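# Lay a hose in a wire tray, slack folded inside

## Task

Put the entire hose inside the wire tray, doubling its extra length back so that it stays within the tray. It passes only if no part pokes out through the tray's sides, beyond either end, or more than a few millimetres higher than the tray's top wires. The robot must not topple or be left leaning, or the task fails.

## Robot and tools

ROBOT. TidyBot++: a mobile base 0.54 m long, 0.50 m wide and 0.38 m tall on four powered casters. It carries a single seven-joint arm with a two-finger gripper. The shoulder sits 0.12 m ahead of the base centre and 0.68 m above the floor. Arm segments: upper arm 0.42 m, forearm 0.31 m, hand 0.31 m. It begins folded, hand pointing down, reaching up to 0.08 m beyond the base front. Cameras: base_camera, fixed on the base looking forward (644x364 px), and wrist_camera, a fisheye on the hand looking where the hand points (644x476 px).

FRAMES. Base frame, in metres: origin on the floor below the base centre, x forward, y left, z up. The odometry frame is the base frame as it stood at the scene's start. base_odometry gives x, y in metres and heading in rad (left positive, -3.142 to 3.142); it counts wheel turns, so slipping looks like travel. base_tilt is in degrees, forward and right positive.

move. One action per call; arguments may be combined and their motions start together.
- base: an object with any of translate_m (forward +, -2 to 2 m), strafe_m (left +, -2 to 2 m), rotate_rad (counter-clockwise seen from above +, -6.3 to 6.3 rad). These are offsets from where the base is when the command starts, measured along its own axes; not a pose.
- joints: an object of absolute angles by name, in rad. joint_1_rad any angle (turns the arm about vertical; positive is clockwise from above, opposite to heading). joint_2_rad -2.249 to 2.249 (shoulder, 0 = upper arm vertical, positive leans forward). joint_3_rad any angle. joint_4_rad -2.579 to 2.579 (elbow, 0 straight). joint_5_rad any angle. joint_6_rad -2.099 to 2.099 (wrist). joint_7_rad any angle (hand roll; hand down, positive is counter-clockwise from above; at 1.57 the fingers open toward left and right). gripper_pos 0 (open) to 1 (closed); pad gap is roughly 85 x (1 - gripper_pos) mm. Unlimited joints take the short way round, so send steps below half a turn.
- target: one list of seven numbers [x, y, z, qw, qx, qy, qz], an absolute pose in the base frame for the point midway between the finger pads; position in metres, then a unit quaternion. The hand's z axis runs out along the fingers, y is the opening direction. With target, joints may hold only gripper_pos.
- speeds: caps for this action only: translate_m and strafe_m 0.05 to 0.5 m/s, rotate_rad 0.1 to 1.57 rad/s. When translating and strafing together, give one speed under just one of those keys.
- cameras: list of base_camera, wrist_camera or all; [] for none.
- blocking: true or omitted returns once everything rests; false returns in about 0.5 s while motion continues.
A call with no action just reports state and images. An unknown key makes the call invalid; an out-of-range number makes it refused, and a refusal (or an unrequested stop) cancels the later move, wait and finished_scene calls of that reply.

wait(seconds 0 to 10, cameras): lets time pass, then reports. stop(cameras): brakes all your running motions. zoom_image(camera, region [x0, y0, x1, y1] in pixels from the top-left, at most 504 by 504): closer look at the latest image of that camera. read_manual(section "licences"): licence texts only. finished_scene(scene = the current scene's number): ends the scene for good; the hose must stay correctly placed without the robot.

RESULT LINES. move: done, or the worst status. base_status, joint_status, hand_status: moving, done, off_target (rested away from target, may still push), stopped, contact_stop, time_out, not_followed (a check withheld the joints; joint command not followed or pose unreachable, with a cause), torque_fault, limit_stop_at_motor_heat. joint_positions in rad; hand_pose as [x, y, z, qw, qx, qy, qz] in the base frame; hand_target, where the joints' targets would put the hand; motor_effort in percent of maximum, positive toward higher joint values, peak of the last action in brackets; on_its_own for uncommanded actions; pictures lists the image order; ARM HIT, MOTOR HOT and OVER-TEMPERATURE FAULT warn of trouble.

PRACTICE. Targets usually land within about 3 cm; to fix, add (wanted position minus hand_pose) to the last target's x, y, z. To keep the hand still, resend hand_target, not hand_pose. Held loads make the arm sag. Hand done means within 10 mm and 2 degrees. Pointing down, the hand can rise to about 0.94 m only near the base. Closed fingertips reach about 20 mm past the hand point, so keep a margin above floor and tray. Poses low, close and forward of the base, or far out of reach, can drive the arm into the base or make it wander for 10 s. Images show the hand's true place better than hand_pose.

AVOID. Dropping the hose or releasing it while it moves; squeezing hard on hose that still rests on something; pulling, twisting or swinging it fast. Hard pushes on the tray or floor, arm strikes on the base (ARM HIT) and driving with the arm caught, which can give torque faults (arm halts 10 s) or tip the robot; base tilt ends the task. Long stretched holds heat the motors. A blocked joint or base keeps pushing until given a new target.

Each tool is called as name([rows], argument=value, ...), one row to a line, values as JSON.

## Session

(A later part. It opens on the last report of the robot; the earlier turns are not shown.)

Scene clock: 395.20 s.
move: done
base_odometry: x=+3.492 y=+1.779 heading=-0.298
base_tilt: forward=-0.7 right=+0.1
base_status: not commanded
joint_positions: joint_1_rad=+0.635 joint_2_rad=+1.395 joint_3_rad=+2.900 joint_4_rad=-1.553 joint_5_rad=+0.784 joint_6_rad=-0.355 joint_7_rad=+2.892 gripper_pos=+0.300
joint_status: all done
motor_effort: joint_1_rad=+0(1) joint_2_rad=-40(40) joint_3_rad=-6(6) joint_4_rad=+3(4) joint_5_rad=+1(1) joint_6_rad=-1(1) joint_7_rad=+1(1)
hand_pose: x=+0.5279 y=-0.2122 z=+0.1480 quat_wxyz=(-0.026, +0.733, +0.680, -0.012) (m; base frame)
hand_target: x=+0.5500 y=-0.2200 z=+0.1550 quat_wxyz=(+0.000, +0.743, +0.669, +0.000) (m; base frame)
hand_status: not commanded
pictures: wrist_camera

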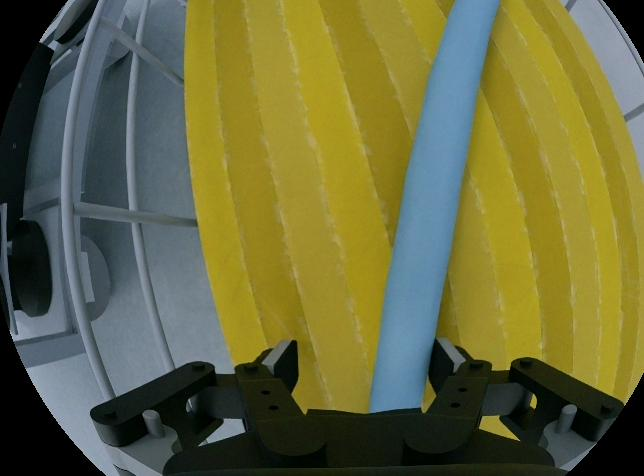

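move(target=[0.56, -0.22, 0.22, 0, 0.777, 0.629, 0], cameras=[])

move(target=[0.5, -0.25, 0.5, 0, 0.707, 0.707, 0])

Scene clock: 398.17 s.
move: off_target
base_odometry: x=+3.492 y=+1.779 heading=-0.298
base_tilt: forward=-0.7 right=+0.1
base_status: not commanded
joint_positions: joint_1_rad=+0.635 joint_2_rad=+1.249 joint_3_rad=+2.900 joint_4_rad=-1.590 joint_5_rad=+0.702 joint_6_rad=-0.358 joint_7_rad=+2.892 gripper_pos=+0.300
joint_status: not commanded
motor_effort: joint_1_rad=-1(1) joint_2_rad=-41(43) joint_3_rad=-6(7) joint_4_rad=+6(6) joint_5_rad=+1(1) joint_6_rad=+0(1) joint_7_rad=+0(1)
hand_pose: x=+0.5661 y=-0.2341 z=+0.2152 quat_wxyz=(+0.015, +0.756, +0.654, +0.005) (m; base frame)
hand_target: x=+0.5600 y=-0.2200 z=+0.2200 quat_wxyz=(+0.000, +0.777, +0.629, +0.000) (m; base frame)
hand_status: off_target (0.016 m and 4.2 deg from the pose sent, 0.079 m and 8.4 deg at the start)
pictures: none
No camera images: "cameras" was empty.

Scene clock: 400.33 s.
move: off_target
base_odometry: x=+3.492 y=+1.779 heading=-0.298
base_tilt: forward=-0.8 right=+0.1
base_status: not commanded
joint_positions: joint_1_rad=+0.810 joint_2_rad=+0.644 joint_3_rad=+2.786 joint_4_rad=-1.738 joint_5_rad=+0.338 joint_6_rad=-0.757 joint_7_rad=+3.394 gripper_pos=+0.300
joint_status: not commanded
motor_effort: joint_1_rad=-1(2) joint_2_rad=-33(44) joint_3_rad=-5(6) joint_4_rad=+12(13) joint_5_rad=+1(1) joint_6_rad=+0(1) joint_7_rad=+1(1)
hand_pose: x=+0.5208 y=-0.2657 z=+0.4937 quat_wxyz=(+0.032, +0.718, +0.695, -0.001) (m; base frame)
hand_target: x=+0.5000 y=-0.2500 z=+0.5000 quat_wxyz=(+0.000, +0.707, +0.707, +0.000) (m; base frame)
hand_status: off_target (0.027 m and 4.1 deg from the pose sent, 0.293 m and 8.5 deg at the start)
pictures: base_camera, wrist_camera

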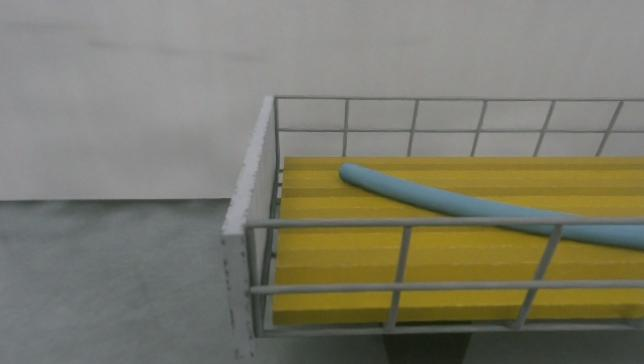

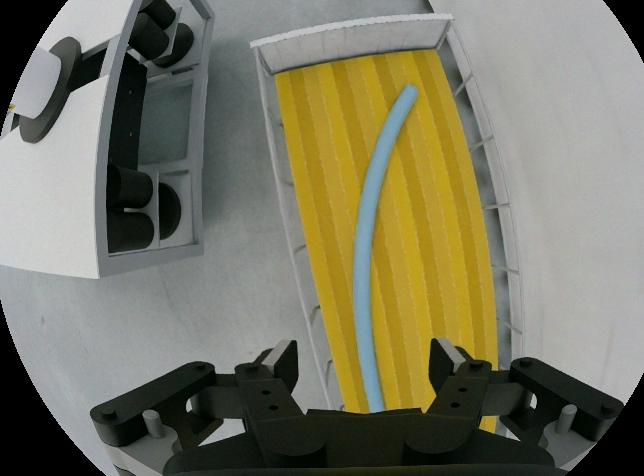

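move(base={"strafe_m":-1.1,"translate_m":0.03}, target=[0.5, 0, 0.7, 0, 0.707, -0.707, 0])

Scene clock: 407.50 s.
move: off_target
base_odometry: x=+3.198 y=+0.719 heading=-0.298
base_tilt: forward=-0.6 right=+0.1
base_status: done
joint_positions: joint_1_rad=-0.141 joint_2_rad=+0.201 joint_3_rad=+3.325 joint_4_rad=-1.665 joint_5_rad=-0.002 joint_6_rad=-1.240 joint_7_rad=+6.268 gripper_pos=+0.300
joint_status: not commanded
motor_effort: joint_1_rad=-1(2) joint_2_rad=-23(34) joint_3_rad=+0(6) joint_4_rad=+16(17) joint_5_rad=+1(2) joint_6_rad=+0(1) joint_7_rad=+0(1)
hand_pose: x=+0.5166 y=-0.0128 z=+0.6923 quat_wxyz=(+0.001, -0.687, +0.726, -0.026) (m; base frame)
hand_target: x=+0.5000 y=+0.0000 z=+0.7000 quat_wxyz=(+0.000, -0.707, +0.707, +0.000) (m; base frame)
hand_status: off_target (0.022 m and 4.3 deg from the pose sent, 0.337 m and 178.1 deg at the start)
pictures: base_camera, wrist_camera

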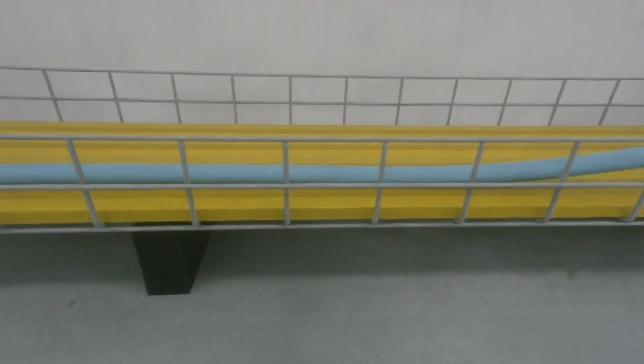

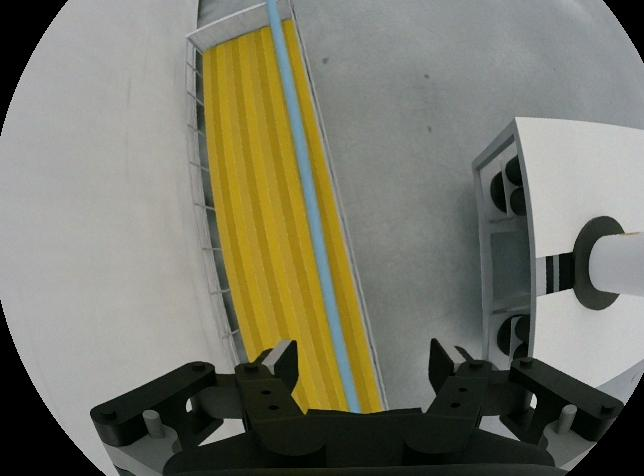

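move(base={"rotate_rad":0.12}, cameras=[])

move(base={"strafe_m":-0.6,"translate_m":0.1})

Scene clock: 415.07 s.
move: done
base_odometry: x=+3.198 y=+0.718 heading=-0.178
base_tilt: forward=-0.7 right=+0.1
base_status: done
joint_positions: joint_1_rad=-0.156 joint_2_rad=+0.201 joint_3_rad=+3.331 joint_4_rad=-1.665 joint_5_rad=-0.011 joint_6_rad=-1.241 joint_7_rad=+6.269 gripper_pos=+0.300
joint_status: not commanded
motor_effort: joint_1_rad=+0(3) joint_2_rad=-23(24) joint_3_rad=+0(3) joint_4_rad=+16(17) joint_5_rad=+1(3) joint_6_rad=+0(1) joint_7_rad=+0(1)
hand_pose: x=+0.5166 y=-0.0066 z=+0.6924 quat_wxyz=(+0.004, -0.690, +0.723, -0.023) (m; base frame)
hand_target: x=+0.5000 y=+0.0000 z=+0.7000 quat_wxyz=(+0.000, -0.707, +0.707, +0.000) (m; base frame)
hand_status: not commanded
pictures: none
No camera images: "cameras" was empty.

Scene clock: 417.63 s.
move: done
base_odometry: x=+3.190 y=+0.110 heading=-0.177
base_tilt: forward=-0.7 right=+0.2
base_status: done
joint_positions: joint_1_rad=-0.156 joint_2_rad=+0.201 joint_3_rad=+3.331 joint_4_rad=-1.665 joint_5_rad=-0.012 joint_6_rad=-1.242 joint_7_rad=+6.270 gripper_pos=+0.300
joint_status: not commanded
motor_effort: joint_1_rad=+0(2) joint_2_rad=-23(23) joint_3_rad=+0(2) joint_4_rad=+16(17) joint_5_rad=+1(2) joint_6_rad=+0(1) joint_7_rad=+1(1)
hand_pose: x=+0.5165 y=-0.0063 z=+0.6924 quat_wxyz=(+0.004, -0.690, +0.723, -0.023) (m; base frame)
hand_target: x=+0.5000 y=+0.0000 z=+0.7000 quat_wxyz=(+0.000, -0.707, +0.707, +0.000) (m; base frame)
hand_status: not commanded
pictures: base_camera, wrist_camera

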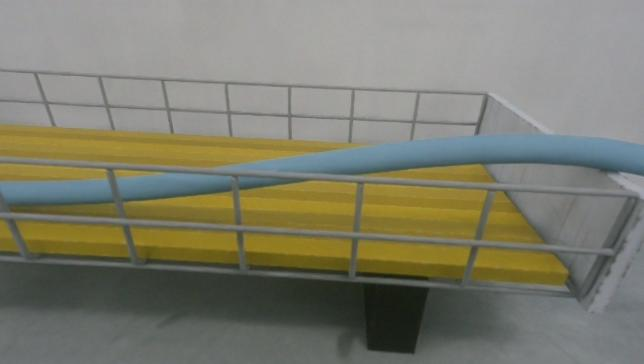

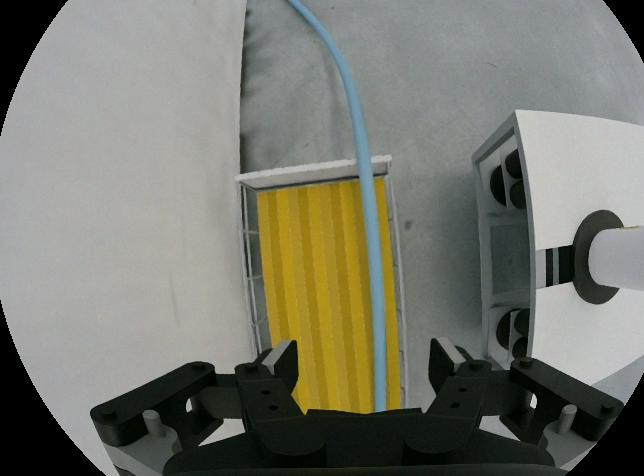

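move(base={"strafe_m": -0.6, "translate_m": -0.05})

Scene clock: 436.70 s.
move: done
base_odometry: x=+3.035 y=-0.472 heading=-0.177
base_tilt: forward=-0.7 right=+0.1
base_status: done
joint_positions: joint_1_rad=-0.157 joint_2_rad=+0.201 joint_3_rad=+3.331 joint_4_rad=-1.665 joint_5_rad=-0.013 joint_6_rad=-1.242 joint_7_rad=+6.270 gripper_pos=+0.300
joint_status: not commanded
motor_effort: joint_1_rad=+0(3) joint_2_rad=-23(24) joint_3_rad=+0(2) joint_4_rad=+16(17) joint_5_rad=+1(2) joint_6_rad=+0(1) joint_7_rad=+0(1)
hand_pose: x=+0.5165 y=-0.0059 z=+0.6925 quat_wxyz=(+0.004, -0.690, +0.723, -0.022) (m; base frame)
hand_target: x=+0.5000 y=+0.0000 z=+0.7000 quat_wxyz=(+0.000, -0.707, +0.707, +0.000) (m; base frame)
hand_status: not commanded
pictures: base_camera, wrist_camera

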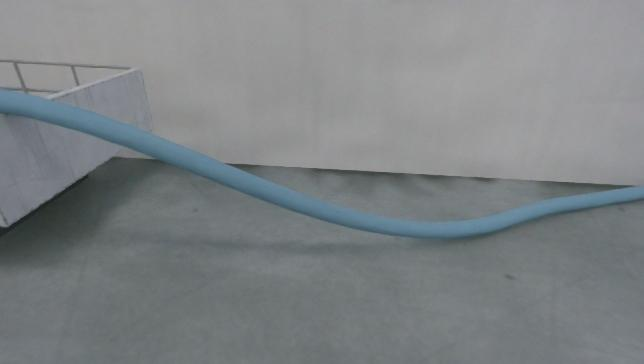

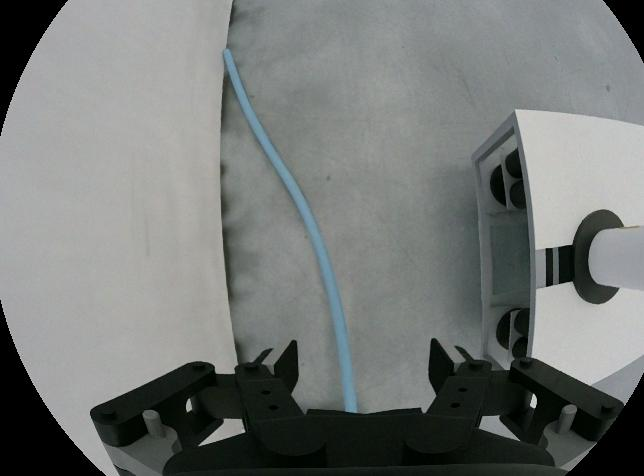

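move(base={"strafe_m": -0.42}, target=[0.7, 0, 0.45, 0, 0.707, -0.707, 0])

Scene clock: 444.87 s.
move: off_target
base_odometry: x=+2.961 y=-0.886 heading=-0.178
base_tilt: forward=-0.7 right=+0.1
base_status: done
joint_positions: joint_1_rad=-0.159 joint_2_rad=+0.913 joint_3_rad=+3.462 joint_4_rad=-1.328 joint_5_rad=-0.286 joint_6_rad=-1.032 joint_7_rad=+6.450 gripper_pos=+0.300
joint_status: not commanded
motor_effort: joint_1_rad=+0(4) joint_2_rad=-42(44) joint_3_rad=+3(4) joint_4_rad=+13(17) joint_5_rad=+1(2) joint_6_rad=-1(2) joint_7_rad=+0(1)
hand_pose: x=+0.6729 y=-0.0042 z=+0.4428 quat_wxyz=(-0.032, -0.690, +0.722, +0.028) (m; base frame)
hand_target: x=+0.7000 y=+0.0000 z=+0.4500 quat_wxyz=(+0.000, -0.707, +0.707, +0.000) (m; base frame)
hand_status: off_target (0.028 m and 5.5 deg from the pose sent, 0.304 m and 3.7 deg at the start)
pictures: base_camera, wrist_camera

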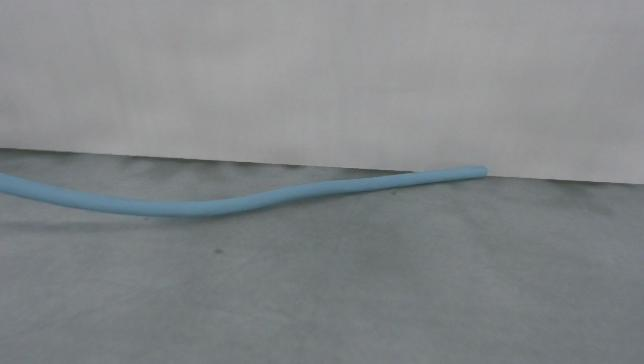

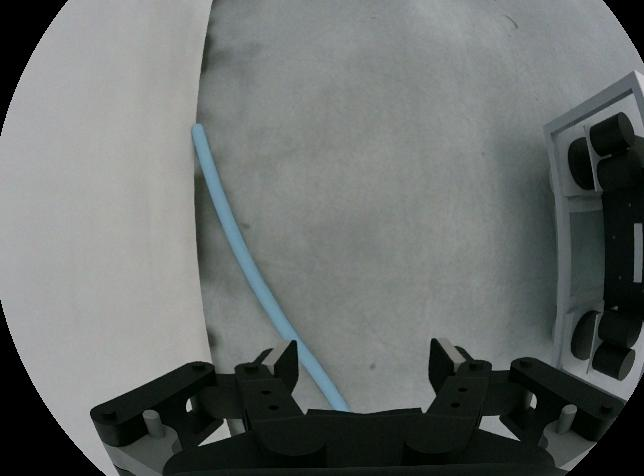

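move(base={"strafe_m": -0.08}, target=[0.81, 0, 0.18, 0, 0.788, -0.616, 0], joints={"gripper_pos": 0.4})

Scene clock: 452.70 s.
move: off_target
base_odometry: x=+2.946 y=-0.965 heading=-0.178
base_tilt: forward=-0.7 right=+0.1
base_status: done
joint_positions: joint_1_rad=-0.054 joint_2_rad=+1.656 joint_3_rad=+3.345 joint_4_rad=-0.465 joint_5_rad=-0.242 joint_6_rad=-1.031 joint_7_rad=+6.523 gripper_pos=+0.400
joint_status: all done
motor_effort: joint_1_rad=+0(4) joint_2_rad=-52(55) joint_3_rad=+0(5) joint_4_rad=+14(15) joint_5_rad=+1(2) joint_6_rad=-1(1) joint_7_rad=+0(1)
hand_pose: x=+0.8067 y=+0.0108 z=+0.1706 quat_wxyz=(+0.002, -0.769, +0.639, +0.001) (m; base frame)
hand_target: x=+0.8100 y=+0.0000 z=+0.1800 quat_wxyz=(+0.000, -0.788, +0.616, +0.000) (m; base frame)
hand_status: off_target (0.015 m and 3.4 deg from the pose sent, 0.296 m and 17.3 deg at the start)
pictures: base_camera, wrist_camera

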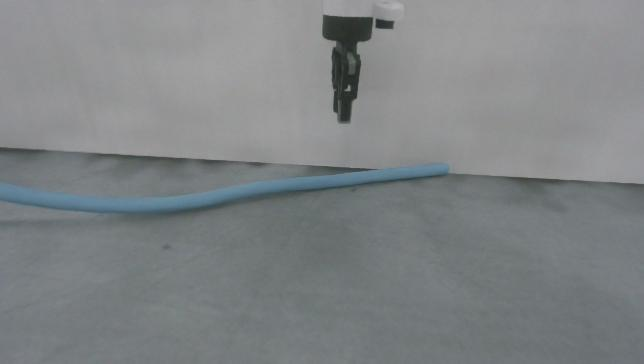

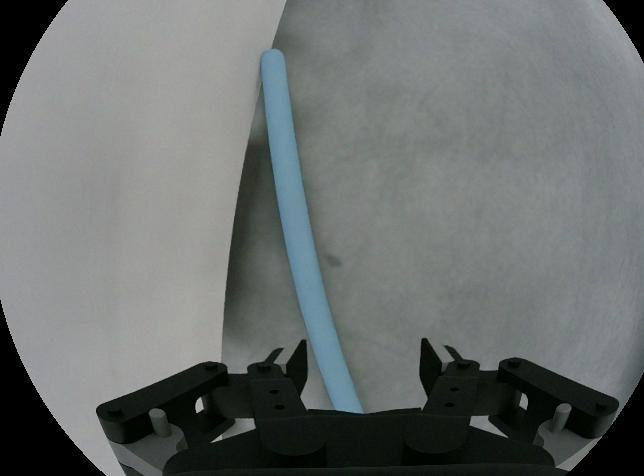

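move(target=[0.835, 0.05, 0.1, 0, 0.809, -0.588, 0])

zoom_image(camera="base_camera", region=[200, 60, 460, 240])

Scene clock: 460.27 s.
move: off_target
base_odometry: x=+2.947 y=-0.964 heading=-0.178
base_tilt: forward=-0.6 right=+0.1
base_status: not commanded
joint_positions: joint_1_rad=-0.179 joint_2_rad=+1.870 joint_3_rad=+3.388 joint_4_rad=-0.138 joint_5_rad=-0.394 joint_6_rad=-1.115 joint_7_rad=+6.710 gripper_pos=+0.400
joint_status: not commanded
motor_effort: joint_1_rad=-1(5) joint_2_rad=-52(57) joint_3_rad=-1(2) joint_4_rad=+15(17) joint_5_rad=+0(2) joint_6_rad=+0(2) joint_7_rad=+0(1)
hand_pose: x=+0.7989 y=+0.1509 z=+0.1139 quat_wxyz=(+0.055, -0.861, +0.505, +0.027) (m; base frame)
hand_target: x=+0.8077 y=+0.1484 z=+0.1283 quat_wxyz=(+0.058, -0.870, +0.490, +0.022) (m; base frame)
hand_status: off_target (0.108 m and 13.3 deg from the pose sent, 0.086 m and 7.4 deg at the start)
pictures: base_camera, wrist_camera

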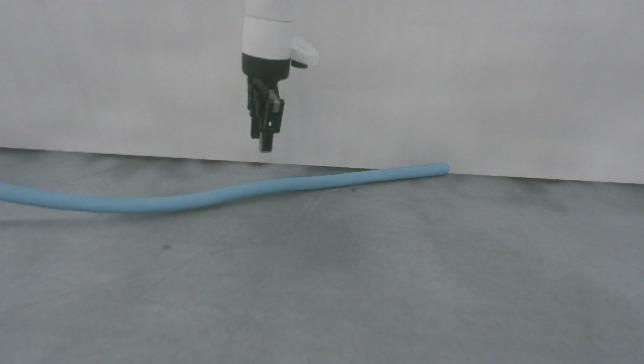

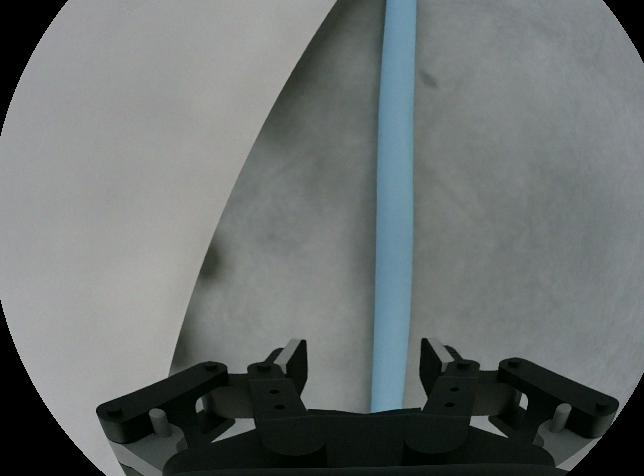

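Scaled by 1.938.

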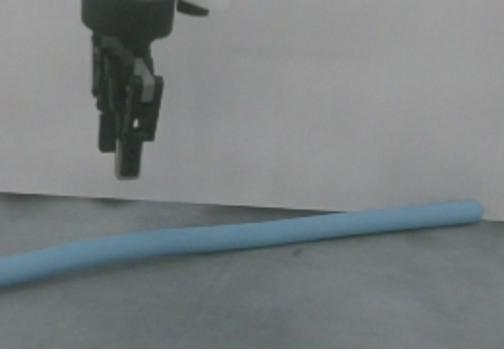

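move(base={"translate_m": 0.13, "strafe_m": 0.08}, target=[0.66, 0, 0.2, 0, 0.809, -0.588, 0])

Scene clock: 479.63 s.
move: off_target
base_odometry: x=+3.089 y=-0.909 heading=-0.178
base_tilt: forward=-0.7 right=+0.1
base_status: done
joint_positions: joint_1_rad=-0.152 joint_2_rad=+1.334 joint_3_rad=+3.388 joint_4_rad=-1.388 joint_5_rad=-0.454 joint_6_rad=-0.551 joint_7_rad=+6.909 gripper_pos=+0.400
joint_status: not commanded
motor_effort: joint_1_rad=-1(7) joint_2_rad=-43(56) joint_3_rad=+3(4) joint_4_rad=+7(25) joint_5_rad=+1(3) joint_6_rad=-1(12) joint_7_rad=+0(6)
hand_pose: x=+0.6366 y=+0.0032 z=+0.1889 quat_wxyz=(-0.028, -0.806, +0.590, +0.026) (m; base frame)
hand_target: x=+0.6600 y=+0.0000 z=+0.2000 quat_wxyz=(+0.000, -0.809, +0.588, +0.000) (m; base frame)
hand_status: off_target (0.026 m and 4.4 deg from the pose sent, 0.222 m and 13.3 deg at the start)
pictures: base_camera, wrist_camera

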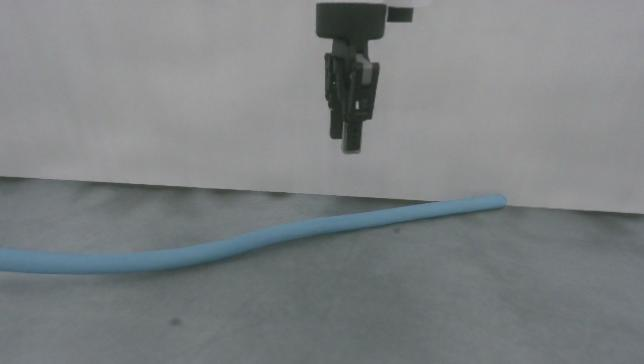

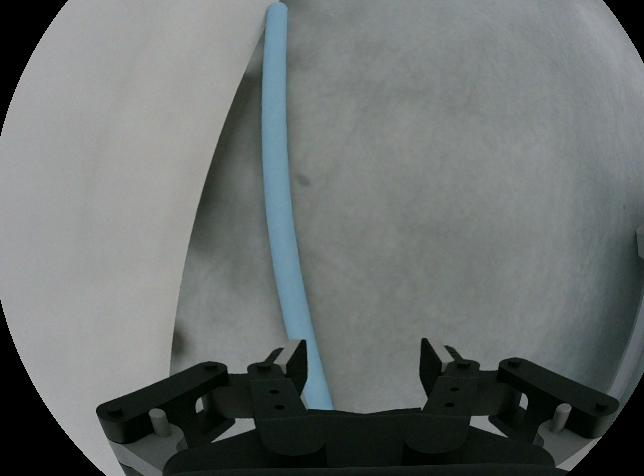

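move(target=[0.71, -0.08, 0.11, 0, 0.788, -0.616, 0])

Scene clock: 485.43 s.
move: off_target
base_odometry: x=+3.089 y=-0.909 heading=-0.178
base_tilt: forward=-0.7 right=+0.1
base_status: not commanded
joint_positions: joint_1_rad=+0.020 joint_2_rad=+1.585 joint_3_rad=+3.388 joint_4_rad=-0.996 joint_5_rad=-0.430 joint_6_rad=-0.565 joint_7_rad=+6.909 gripper_pos=+0.400
joint_status: not commanded
motor_effort: joint_1_rad=+0(2) joint_2_rad=-47(49) joint_3_rad=+2(4) joint_4_rad=+9(10) joint_5_rad=+1(1) joint_6_rad=+0(1) joint_7_rad=+0(1)
hand_pose: x=+0.7170 y=-0.0819 z=+0.1034 quat_wxyz=(+0.002, -0.789, +0.613, -0.021) (m; base frame)
hand_target: x=+0.7100 y=-0.0800 z=+0.1100 quat_wxyz=(+0.000, -0.788, +0.616, +0.000) (m; base frame)
hand_status: off_target (0.010 m and 2.4 deg from the pose sent, 0.136 m and 5.7 deg at the start)
pictures: base_camera, wrist_camera

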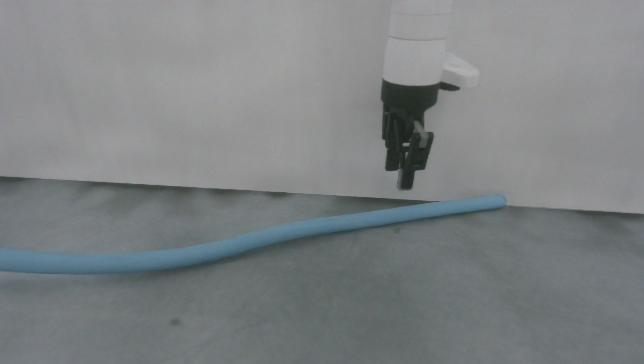

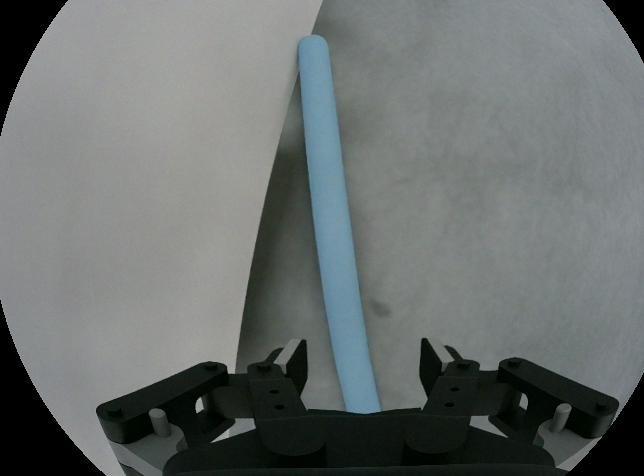

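Well aligned.

move(target=[0.722, -0.08, 0.03, 0, 0.788, -0.616, 0])

move(joints={"gripper_pos": 0.9})

Scene clock: 489.93 s.
move: off_target
base_odometry: x=+3.089 y=-0.909 heading=-0.178
base_tilt: forward=-0.7 right=+0.2
base_status: not commanded
joint_positions: joint_1_rad=+0.045 joint_2_rad=+1.819 joint_3_rad=+3.370 joint_4_rad=-0.667 joint_5_rad=-0.350 joint_6_rad=-0.638 joint_7_rad=+6.851 gripper_pos=+0.400
joint_status: not commanded
motor_effort: joint_1_rad=-1(1) joint_2_rad=-47(50) joint_3_rad=+1(3) joint_4_rad=+10(11) joint_5_rad=+1(1) joint_6_rad=+0(1) joint_7_rad=+0(1)
hand_pose: x=+0.7292 y=-0.0751 z=+0.0205 quat_wxyz=(+0.006, -0.806, +0.592, -0.021) (m; base frame)
hand_target: x=+0.7220 y=-0.0800 z=+0.0300 quat_wxyz=(+0.000, -0.788, +0.616, +0.000) (m; base frame)
hand_status: off_target (0.013 m and 4.2 deg from the pose sent, 0.074 m and 2.4 deg at the start)
pictures: base_camera, wrist_camera

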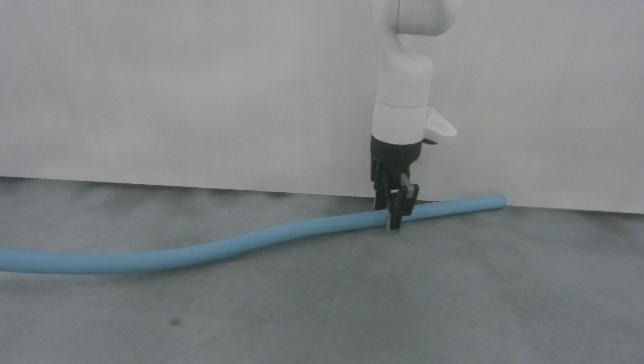

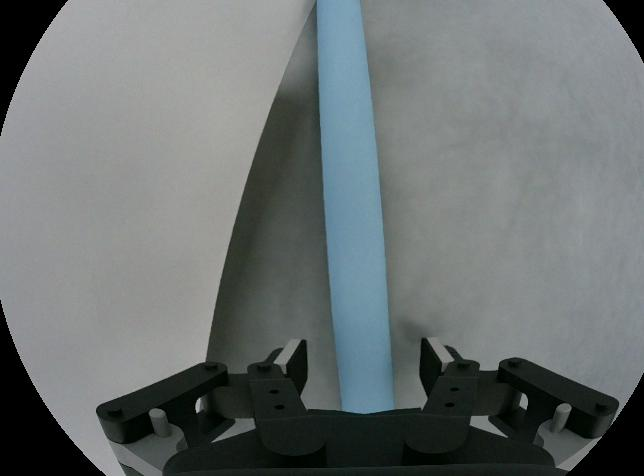

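Scene clock: 490.77 s.
move: off_target
base_odometry: x=+3.089 y=-0.909 heading=-0.178
base_tilt: forward=-0.7 right=+0.1
base_status: not commanded
joint_positions: joint_1_rad=+0.045 joint_2_rad=+1.818 joint_3_rad=+3.369 joint_4_rad=-0.666 joint_5_rad=-0.349 joint_6_rad=-0.641 joint_7_rad=+6.851 gripper_pos=+0.765
joint_status: gripper_pos off_target (ended at +0.765, target +0.900)
motor_effort: joint_1_rad=+0(1) joint_2_rad=-48(50) joint_3_rad=+0(2) joint_4_rad=+11(11) joint_5_rad=+1(1) joint_6_rad=+0(1) joint_7_rad=+0(1)
hand_pose: x=+0.7294 y=-0.0744 z=+0.0211 quat_wxyz=(+0.006, -0.806, +0.592, -0.020) (m; base frame)
hand_target: x=+0.7220 y=-0.0800 z=+0.0300 quat_wxyz=(+0.000, -0.788, +0.616, +0.000) (m; base frame)
hand_status: not commanded
pictures: base_camera, wrist_camera

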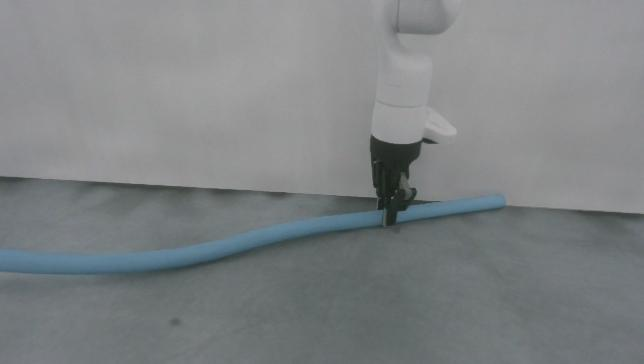

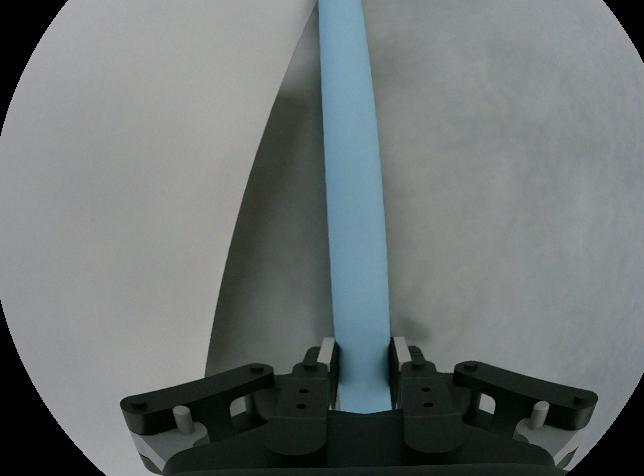

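move(base={"translate_m": -0.2}, speeds={"translate_m": 0.25}, target=[0.6, 0, 0.3, 0, 0.788, -0.616, 0])

move(target=[0.55, 0, 0.5, 0, 0.924, -0.383, 0])

Scene clock: 500.40 s.
move: off_target
base_odometry: x=+2.892 y=-0.873 heading=-0.178
base_tilt: forward=-0.7 right=+0.1
base_status: done
joint_positions: joint_1_rad=-0.133 joint_2_rad=+1.071 joint_3_rad=+3.394 joint_4_rad=-1.715 joint_5_rad=-0.485 joint_6_rad=-0.500 joint_7_rad=+6.932 gripper_pos=+0.765
joint_status: not commanded
motor_effort: joint_1_rad=-2(4) joint_2_rad=-40(50) joint_3_rad=+0(2) joint_4_rad=+6(10) joint_5_rad=-1(1) joint_6_rad=-3(3) joint_7_rad=+0(1)
hand_pose: x=+0.5766 y=-0.0116 z=+0.2845 quat_wxyz=(-0.023, -0.776, +0.630, +0.032) (m; base frame)
hand_target: x=+0.6000 y=+0.0000 z=+0.3000 quat_wxyz=(+0.000, -0.788, +0.616, +0.000) (m; base frame)
hand_status: off_target (0.030 m and 4.9 deg from the pose sent, 0.316 m and 4.2 deg at the start)
pictures: base_camera, wrist_camera

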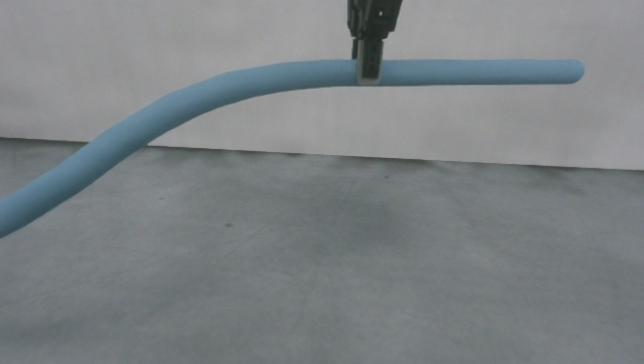

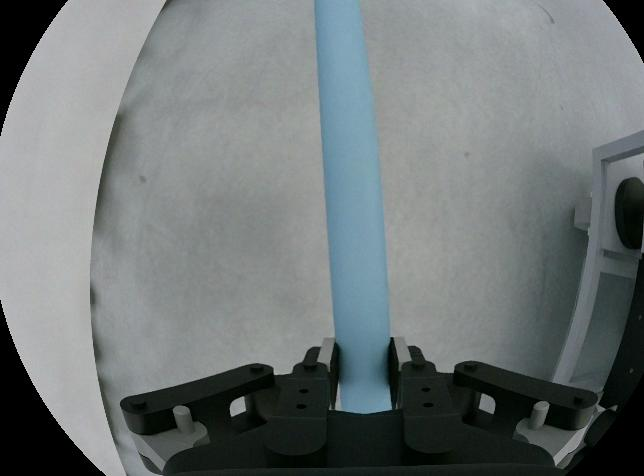

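Scene clock: 502.10 s.
move: off_target
base_odometry: x=+2.892 y=-0.873 heading=-0.178
base_tilt: forward=-0.7 right=+0.2
base_status: not commanded
joint_positions: joint_1_rad=-0.133 joint_2_rad=+0.571 joint_3_rad=+3.380 joint_4_rad=-1.841 joint_5_rad=-0.201 joint_6_rad=-0.688 joint_7_rad=+7.156 gripper_pos=+0.765
joint_status: not commanded
motor_effort: joint_1_rad=-1(2) joint_2_rad=-33(43) joint_3_rad=+1(1) joint_4_rad=+13(13) joint_5_rad=+1(1) joint_6_rad=-1(3) joint_7_rad=+0(1)
hand_pose: x=+0.5771 y=-0.0142 z=+0.4940 quat_wxyz=(+0.012, -0.897, +0.442, -0.030) (m; base frame)
hand_target: x=+0.5500 y=+0.0000 z=+0.5000 quat_wxyz=(+0.000, -0.924, +0.383, +0.000) (m; base frame)
hand_status: off_target (0.031 m and 8.3 deg from the pose sent, 0.217 m and 33.4 deg at the start)
pictures: base_camera, wrist_camera

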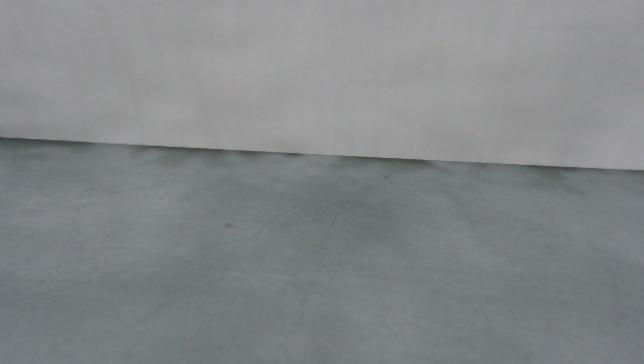

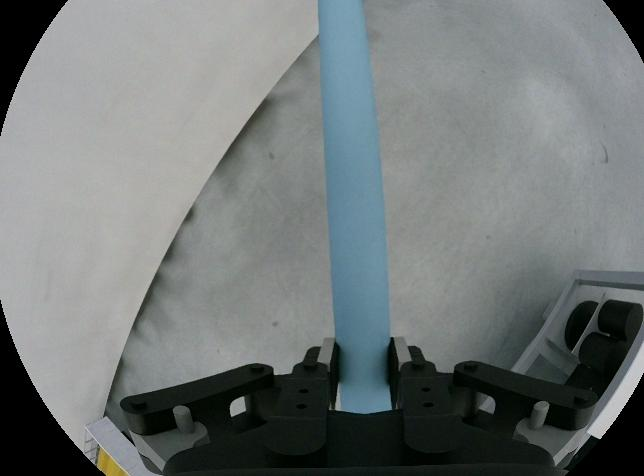

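move(base={"strafe_m": 0.3}, speeds={"strafe_m": 0.25}, target=[0.45, 0, 0.55, 0, 1, 0, 0])

move(target=[0.45, 0, 0.55, 0, 0.866, 0.5, 0])

Scene clock: 508.53 s.
move: off_target
base_odometry: x=+2.945 y=-0.578 heading=-0.177
base_tilt: forward=-0.7 right=+0.0
base_status: done
joint_positions: joint_1_rad=-0.025 joint_2_rad=+0.284 joint_3_rad=+3.179 joint_4_rad=-2.080 joint_5_rad=-0.046 joint_6_rad=-0.698 joint_7_rad=+7.795 gripper_pos=+0.765
joint_status: not commanded
motor_effort: joint_1_rad=-1(5) joint_2_rad=-21(34) joint_3_rad=-2(2) joint_4_rad=+9(13) joint_5_rad=+1(2) joint_6_rad=-4(4) joint_7_rad=+1(2)
hand_pose: x=+0.4828 y=+0.0051 z=+0.5512 quat_wxyz=(+0.011, -0.998, +0.052, -0.039) (m; base frame)
hand_target: x=+0.4500 y=+0.0000 z=+0.5500 quat_wxyz=(+0.000, -1.000, +0.000, +0.000) (m; base frame)
hand_status: off_target (0.033 m and 7.6 deg from the pose sent, 0.140 m and 52.6 deg at the start)
pictures: base_camera, wrist_camera

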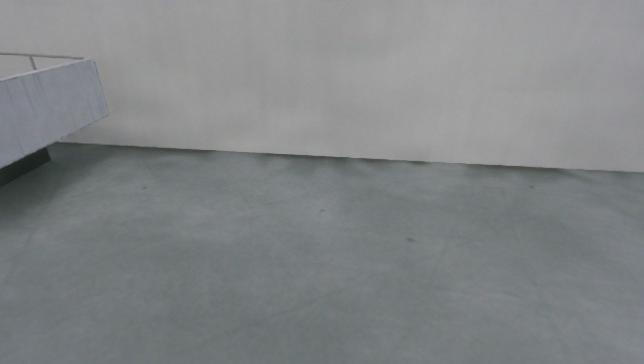

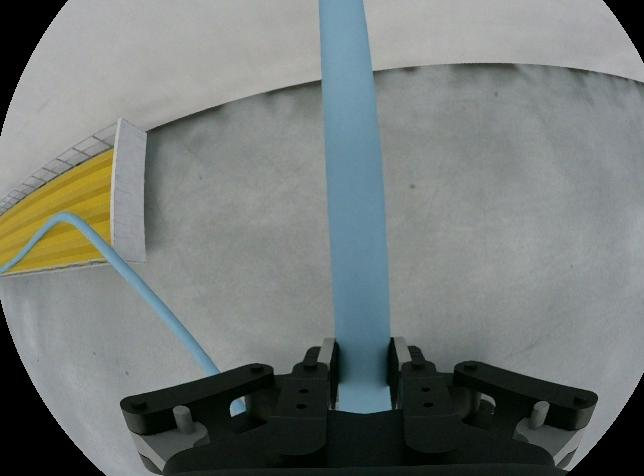

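Scene clock: 510.27 s.
move: off_target
base_odometry: x=+2.945 y=-0.578 heading=-0.177
base_tilt: forward=-0.7 right=+0.1
base_status: not commanded
joint_positions: joint_1_rad=+0.143 joint_2_rad=+0.284 joint_3_rad=+2.961 joint_4_rad=-2.081 joint_5_rad=+0.023 joint_6_rad=-0.700 joint_7_rad=+8.745 gripper_pos=+0.766
joint_status: not commanded
motor_effort: joint_1_rad=+0(2) joint_2_rad=-22(22) joint_3_rad=+0(2) joint_4_rad=+11(12) joint_5_rad=+3(4) joint_6_rad=-2(3) joint_7_rad=+2(2)
hand_pose: x=+0.4794 y=+0.0141 z=+0.5532 quat_wxyz=(-0.001, -0.892, -0.450, -0.044) (m; base frame)
hand_target: x=+0.4500 y=+0.0000 z=+0.5500 quat_wxyz=(+0.000, -0.866, -0.500, +0.000) (m; base frame)
hand_status: off_target (0.033 m and 8.2 deg from the pose sent, 0.033 m and 66.1 deg at the start)
pictures: base_camera, wrist_camera

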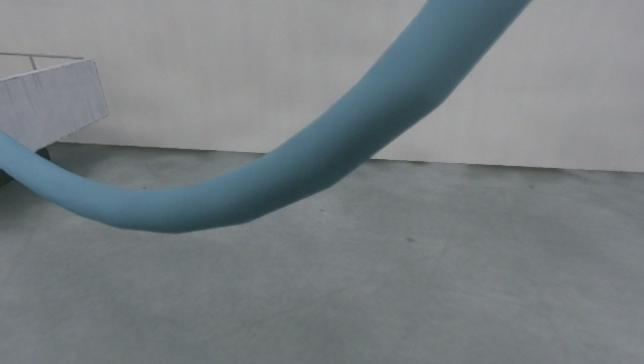

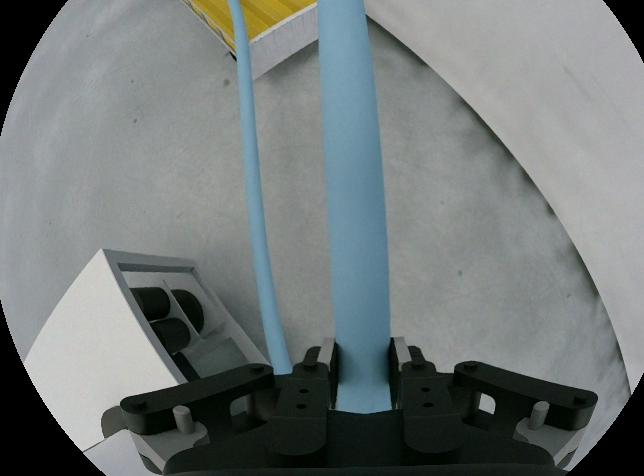

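move(base={"strafe_m": 0.7}, speeds={"strafe_m": 0.25}, target=[0.55, 0, 0.6, 0, 0.707, 0.707, 0])

Scene clock: 518.17 s.
move: off_target
base_odometry: x=+3.068 y=+0.111 heading=-0.177
base_tilt: forward=-0.7 right=+0.1
base_status: done
joint_positions: joint_1_rad=+0.203 joint_2_rad=+0.409 joint_3_rad=+2.848 joint_4_rad=-1.706 joint_5_rad=+0.112 joint_6_rad=-0.977 joint_7_rad=+9.235 gripper_pos=+0.766
joint_status: not commanded
motor_effort: joint_1_rad=+0(2) joint_2_rad=-28(29) joint_3_rad=-4(4) joint_4_rad=+14(15) joint_5_rad=+0(3) joint_6_rad=-1(2) joint_7_rad=+0(2)
hand_pose: x=+0.5700 y=+0.0123 z=+0.6013 quat_wxyz=(-0.013, -0.730, -0.683, -0.033) (m; base frame)
hand_target: x=+0.5500 y=+0.0000 z=+0.6000 quat_wxyz=(+0.000, -0.707, -0.707, +0.000) (m; base frame)
hand_status: off_target (0.023 m and 5.6 deg from the pose sent, 0.086 m and 36.8 deg at the start)
pictures: base_camera, wrist_camera

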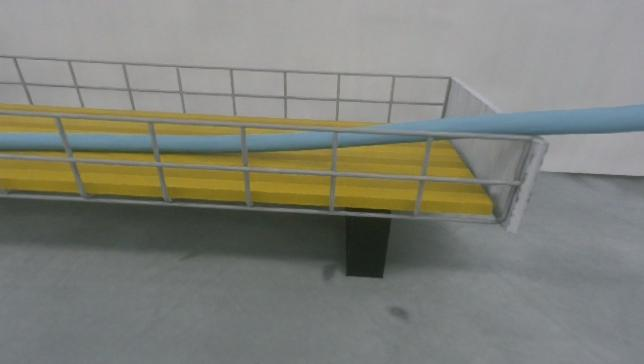

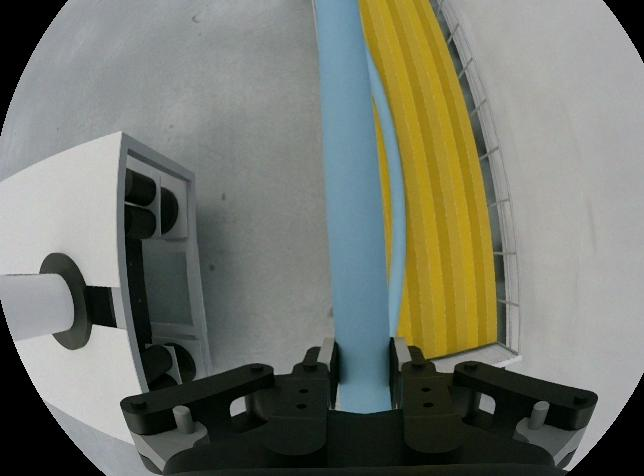

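move(base={"strafe_m": 0.35, "translate_m": 0.12}, speeds={"strafe_m": 0.2}, target=[0.63, 0, 0.6, 0, 0.707, 0.707, 0])

Scene clock: 526.83 s.
move: off_target
base_odometry: x=+3.248 y=+0.435 heading=-0.177
base_tilt: forward=-0.7 right=+0.1
base_status: done
joint_positions: joint_1_rad=+0.193 joint_2_rad=+0.589 joint_3_rad=+2.846 joint_4_rad=-1.421 joint_5_rad=+0.153 joint_6_rad=-1.099 joint_7_rad=+9.236 gripper_pos=+0.766
joint_status: not commanded
motor_effort: joint_1_rad=+0(3) joint_2_rad=-37(37) joint_3_rad=-3(5) joint_4_rad=+16(16) joint_5_rad=+0(1) joint_6_rad=-1(2) joint_7_rad=-1(1)
hand_pose: x=+0.6483 y=+0.0017 z=+0.5969 quat_wxyz=(-0.008, -0.732, -0.680, -0.030) (m; base frame)
hand_target: x=+0.6299 y=+0.0000 z=+0.6000 quat_wxyz=(+0.000, -0.707, -0.707, +0.000) (m; base frame)
hand_status: off_target (0.019 m and 5.5 deg from the pose sent, 0.061 m and 5.6 deg at the start)
pictures: base_camera, wrist_camera

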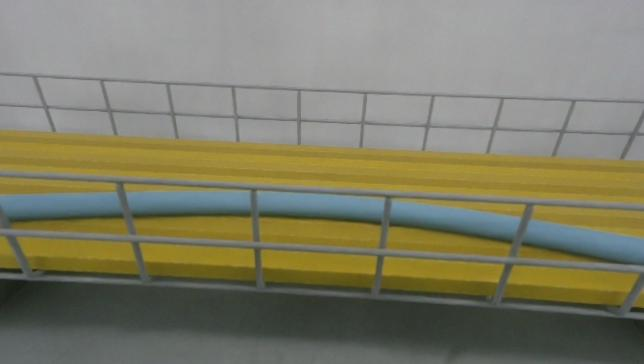

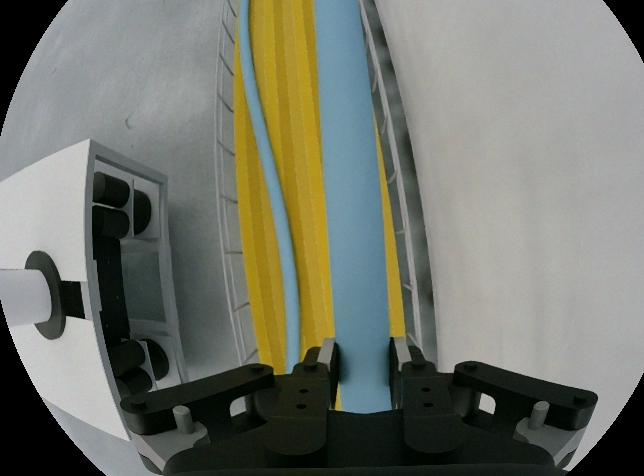

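move(target=[0.66, 0, 0.33, 0, 0.707, 0.707, 0])

move(target=[0.66, 0, 0.2, 0, 0.707, 0.707, 0])

Scene clock: 532.80 s.
move: off_target
base_odometry: x=+3.248 y=+0.435 heading=-0.177
base_tilt: forward=-0.7 right=+0.1
base_status: not commanded
joint_positions: joint_1_rad=+0.193 joint_2_rad=+1.084 joint_3_rad=+2.846 joint_4_rad=-1.476 joint_5_rad=+0.414 joint_6_rad=-0.709 joint_7_rad=+9.157 gripper_pos=+0.766
joint_status: not commanded
motor_effort: joint_1_rad=+1(1) joint_2_rad=-44(47) joint_3_rad=-5(6) joint_4_rad=+8(15) joint_5_rad=+0(1) joint_6_rad=-2(3) joint_7_rad=-1(2)
hand_pose: x=+0.6429 y=-0.0133 z=+0.3204 quat_wxyz=(+0.022, -0.700, -0.714, +0.023) (m; base frame)
hand_target: x=+0.6600 y=+0.0000 z=+0.3300 quat_wxyz=(+0.000, -0.707, -0.707, +0.000) (m; base frame)
hand_status: off_target (0.024 m and 3.8 deg from the pose sent, 0.267 m and 5.5 deg at the start)
pictures: base_camera, wrist_camera

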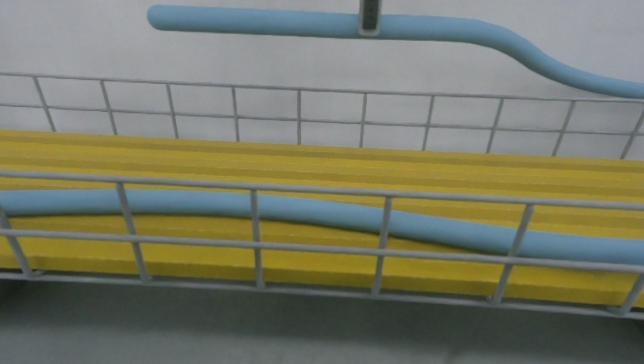

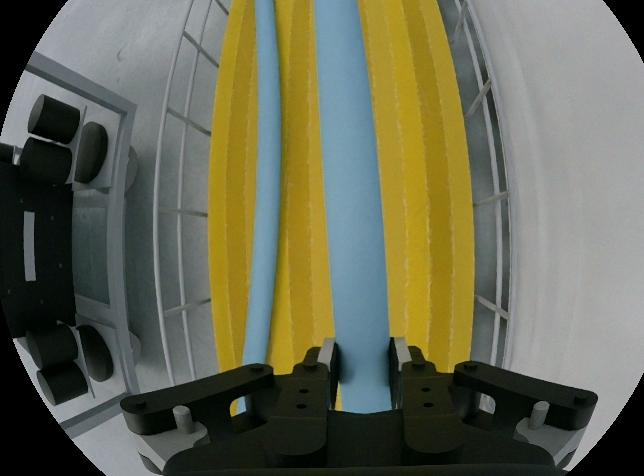

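Scene clock: 534.10 s.
move: off_target
base_odometry: x=+3.248 y=+0.435 heading=-0.177
base_tilt: forward=-0.7 right=+0.2
base_status: not commanded
joint_positions: joint_1_rad=+0.170 joint_2_rad=+1.327 joint_3_rad=+2.862 joint_4_rad=-1.389 joint_5_rad=+0.529 joint_6_rad=-0.554 joint_7_rad=+9.087 gripper_pos=+0.766
joint_status: not commanded
motor_effort: joint_1_rad=+0(1) joint_2_rad=-41(44) joint_3_rad=-6(7) joint_4_rad=+4(9) joint_5_rad=-1(2) joint_6_rad=-2(3) joint_7_rad=-1(2)
hand_pose: x=+0.6436 y=-0.0033 z=+0.2012 quat_wxyz=(+0.022, -0.694, -0.720, +0.016) (m; base frame)
hand_target: x=+0.6600 y=+0.0000 z=+0.2000 quat_wxyz=(+0.000, -0.707, -0.707, +0.000) (m; base frame)
hand_status: off_target (0.017 m and 3.7 deg from the pose sent, 0.122 m and 3.8 deg at the start)
pictures: base_camera, wrist_camera

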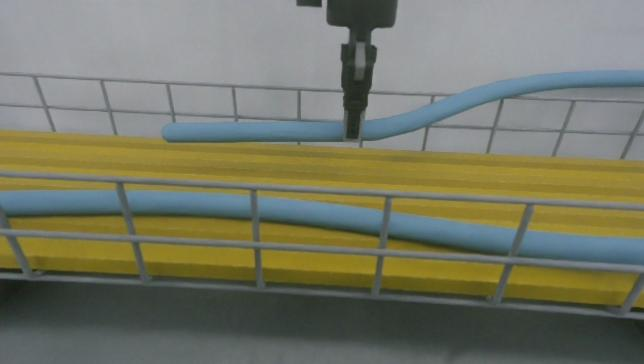

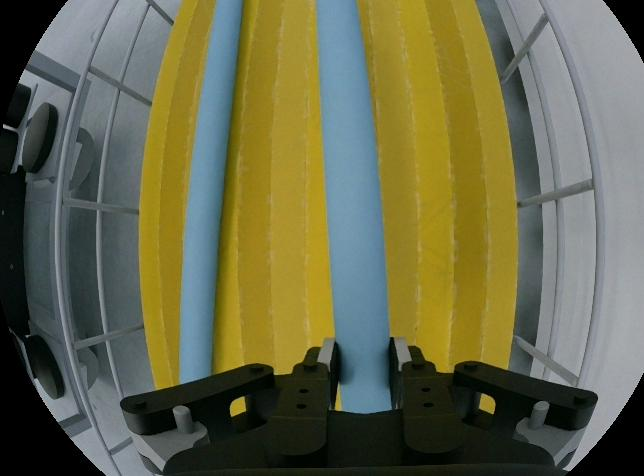

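move(target=[0.69, 0, 0.145, 0, 0.707, 0.707, 0])

Scene clock: 537.23 s.
move: done
base_odometry: x=+3.248 y=+0.435 heading=-0.177
base_tilt: forward=-0.7 right=+0.1
base_status: not commanded
joint_positions: joint_1_rad=+0.142 joint_2_rad=+1.465 joint_3_rad=+2.865 joint_4_rad=-1.187 joint_5_rad=+0.523 joint_6_rad=-0.552 joint_7_rad=+9.085 gripper_pos=+0.766
joint_status: not commanded
motor_effort: joint_1_rad=+1(2) joint_2_rad=-42(45) joint_3_rad=-5(6) joint_4_rad=+9(10) joint_5_rad=+0(2) joint_6_rad=+1(2) joint_7_rad=+0(1)
hand_pose: x=+0.6907 y=+0.0027 z=+0.1519 quat_wxyz=(+0.002, -0.706, -0.708, -0.005) (m; base frame)
hand_target: x=+0.6900 y=+0.0000 z=+0.1450 quat_wxyz=(+0.000, -0.707, -0.707, +0.000) (m; base frame)
hand_status: done (0.007 m and 0.6 deg from the pose sent, 0.073 m and 3.7 deg at the start)
pictures: base_camera, wrist_camera

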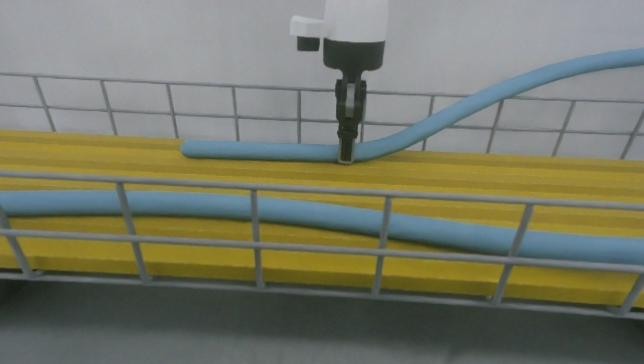

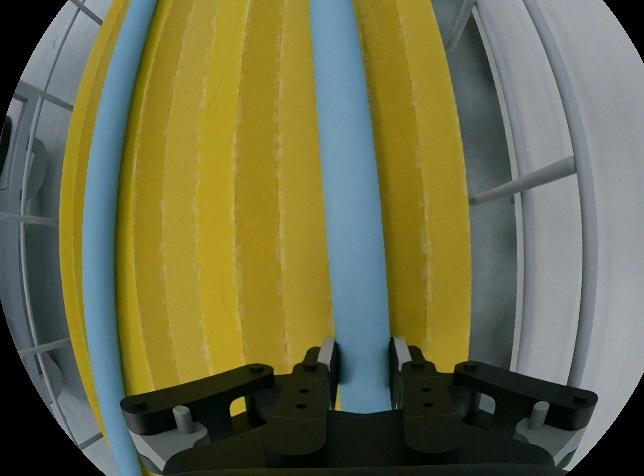

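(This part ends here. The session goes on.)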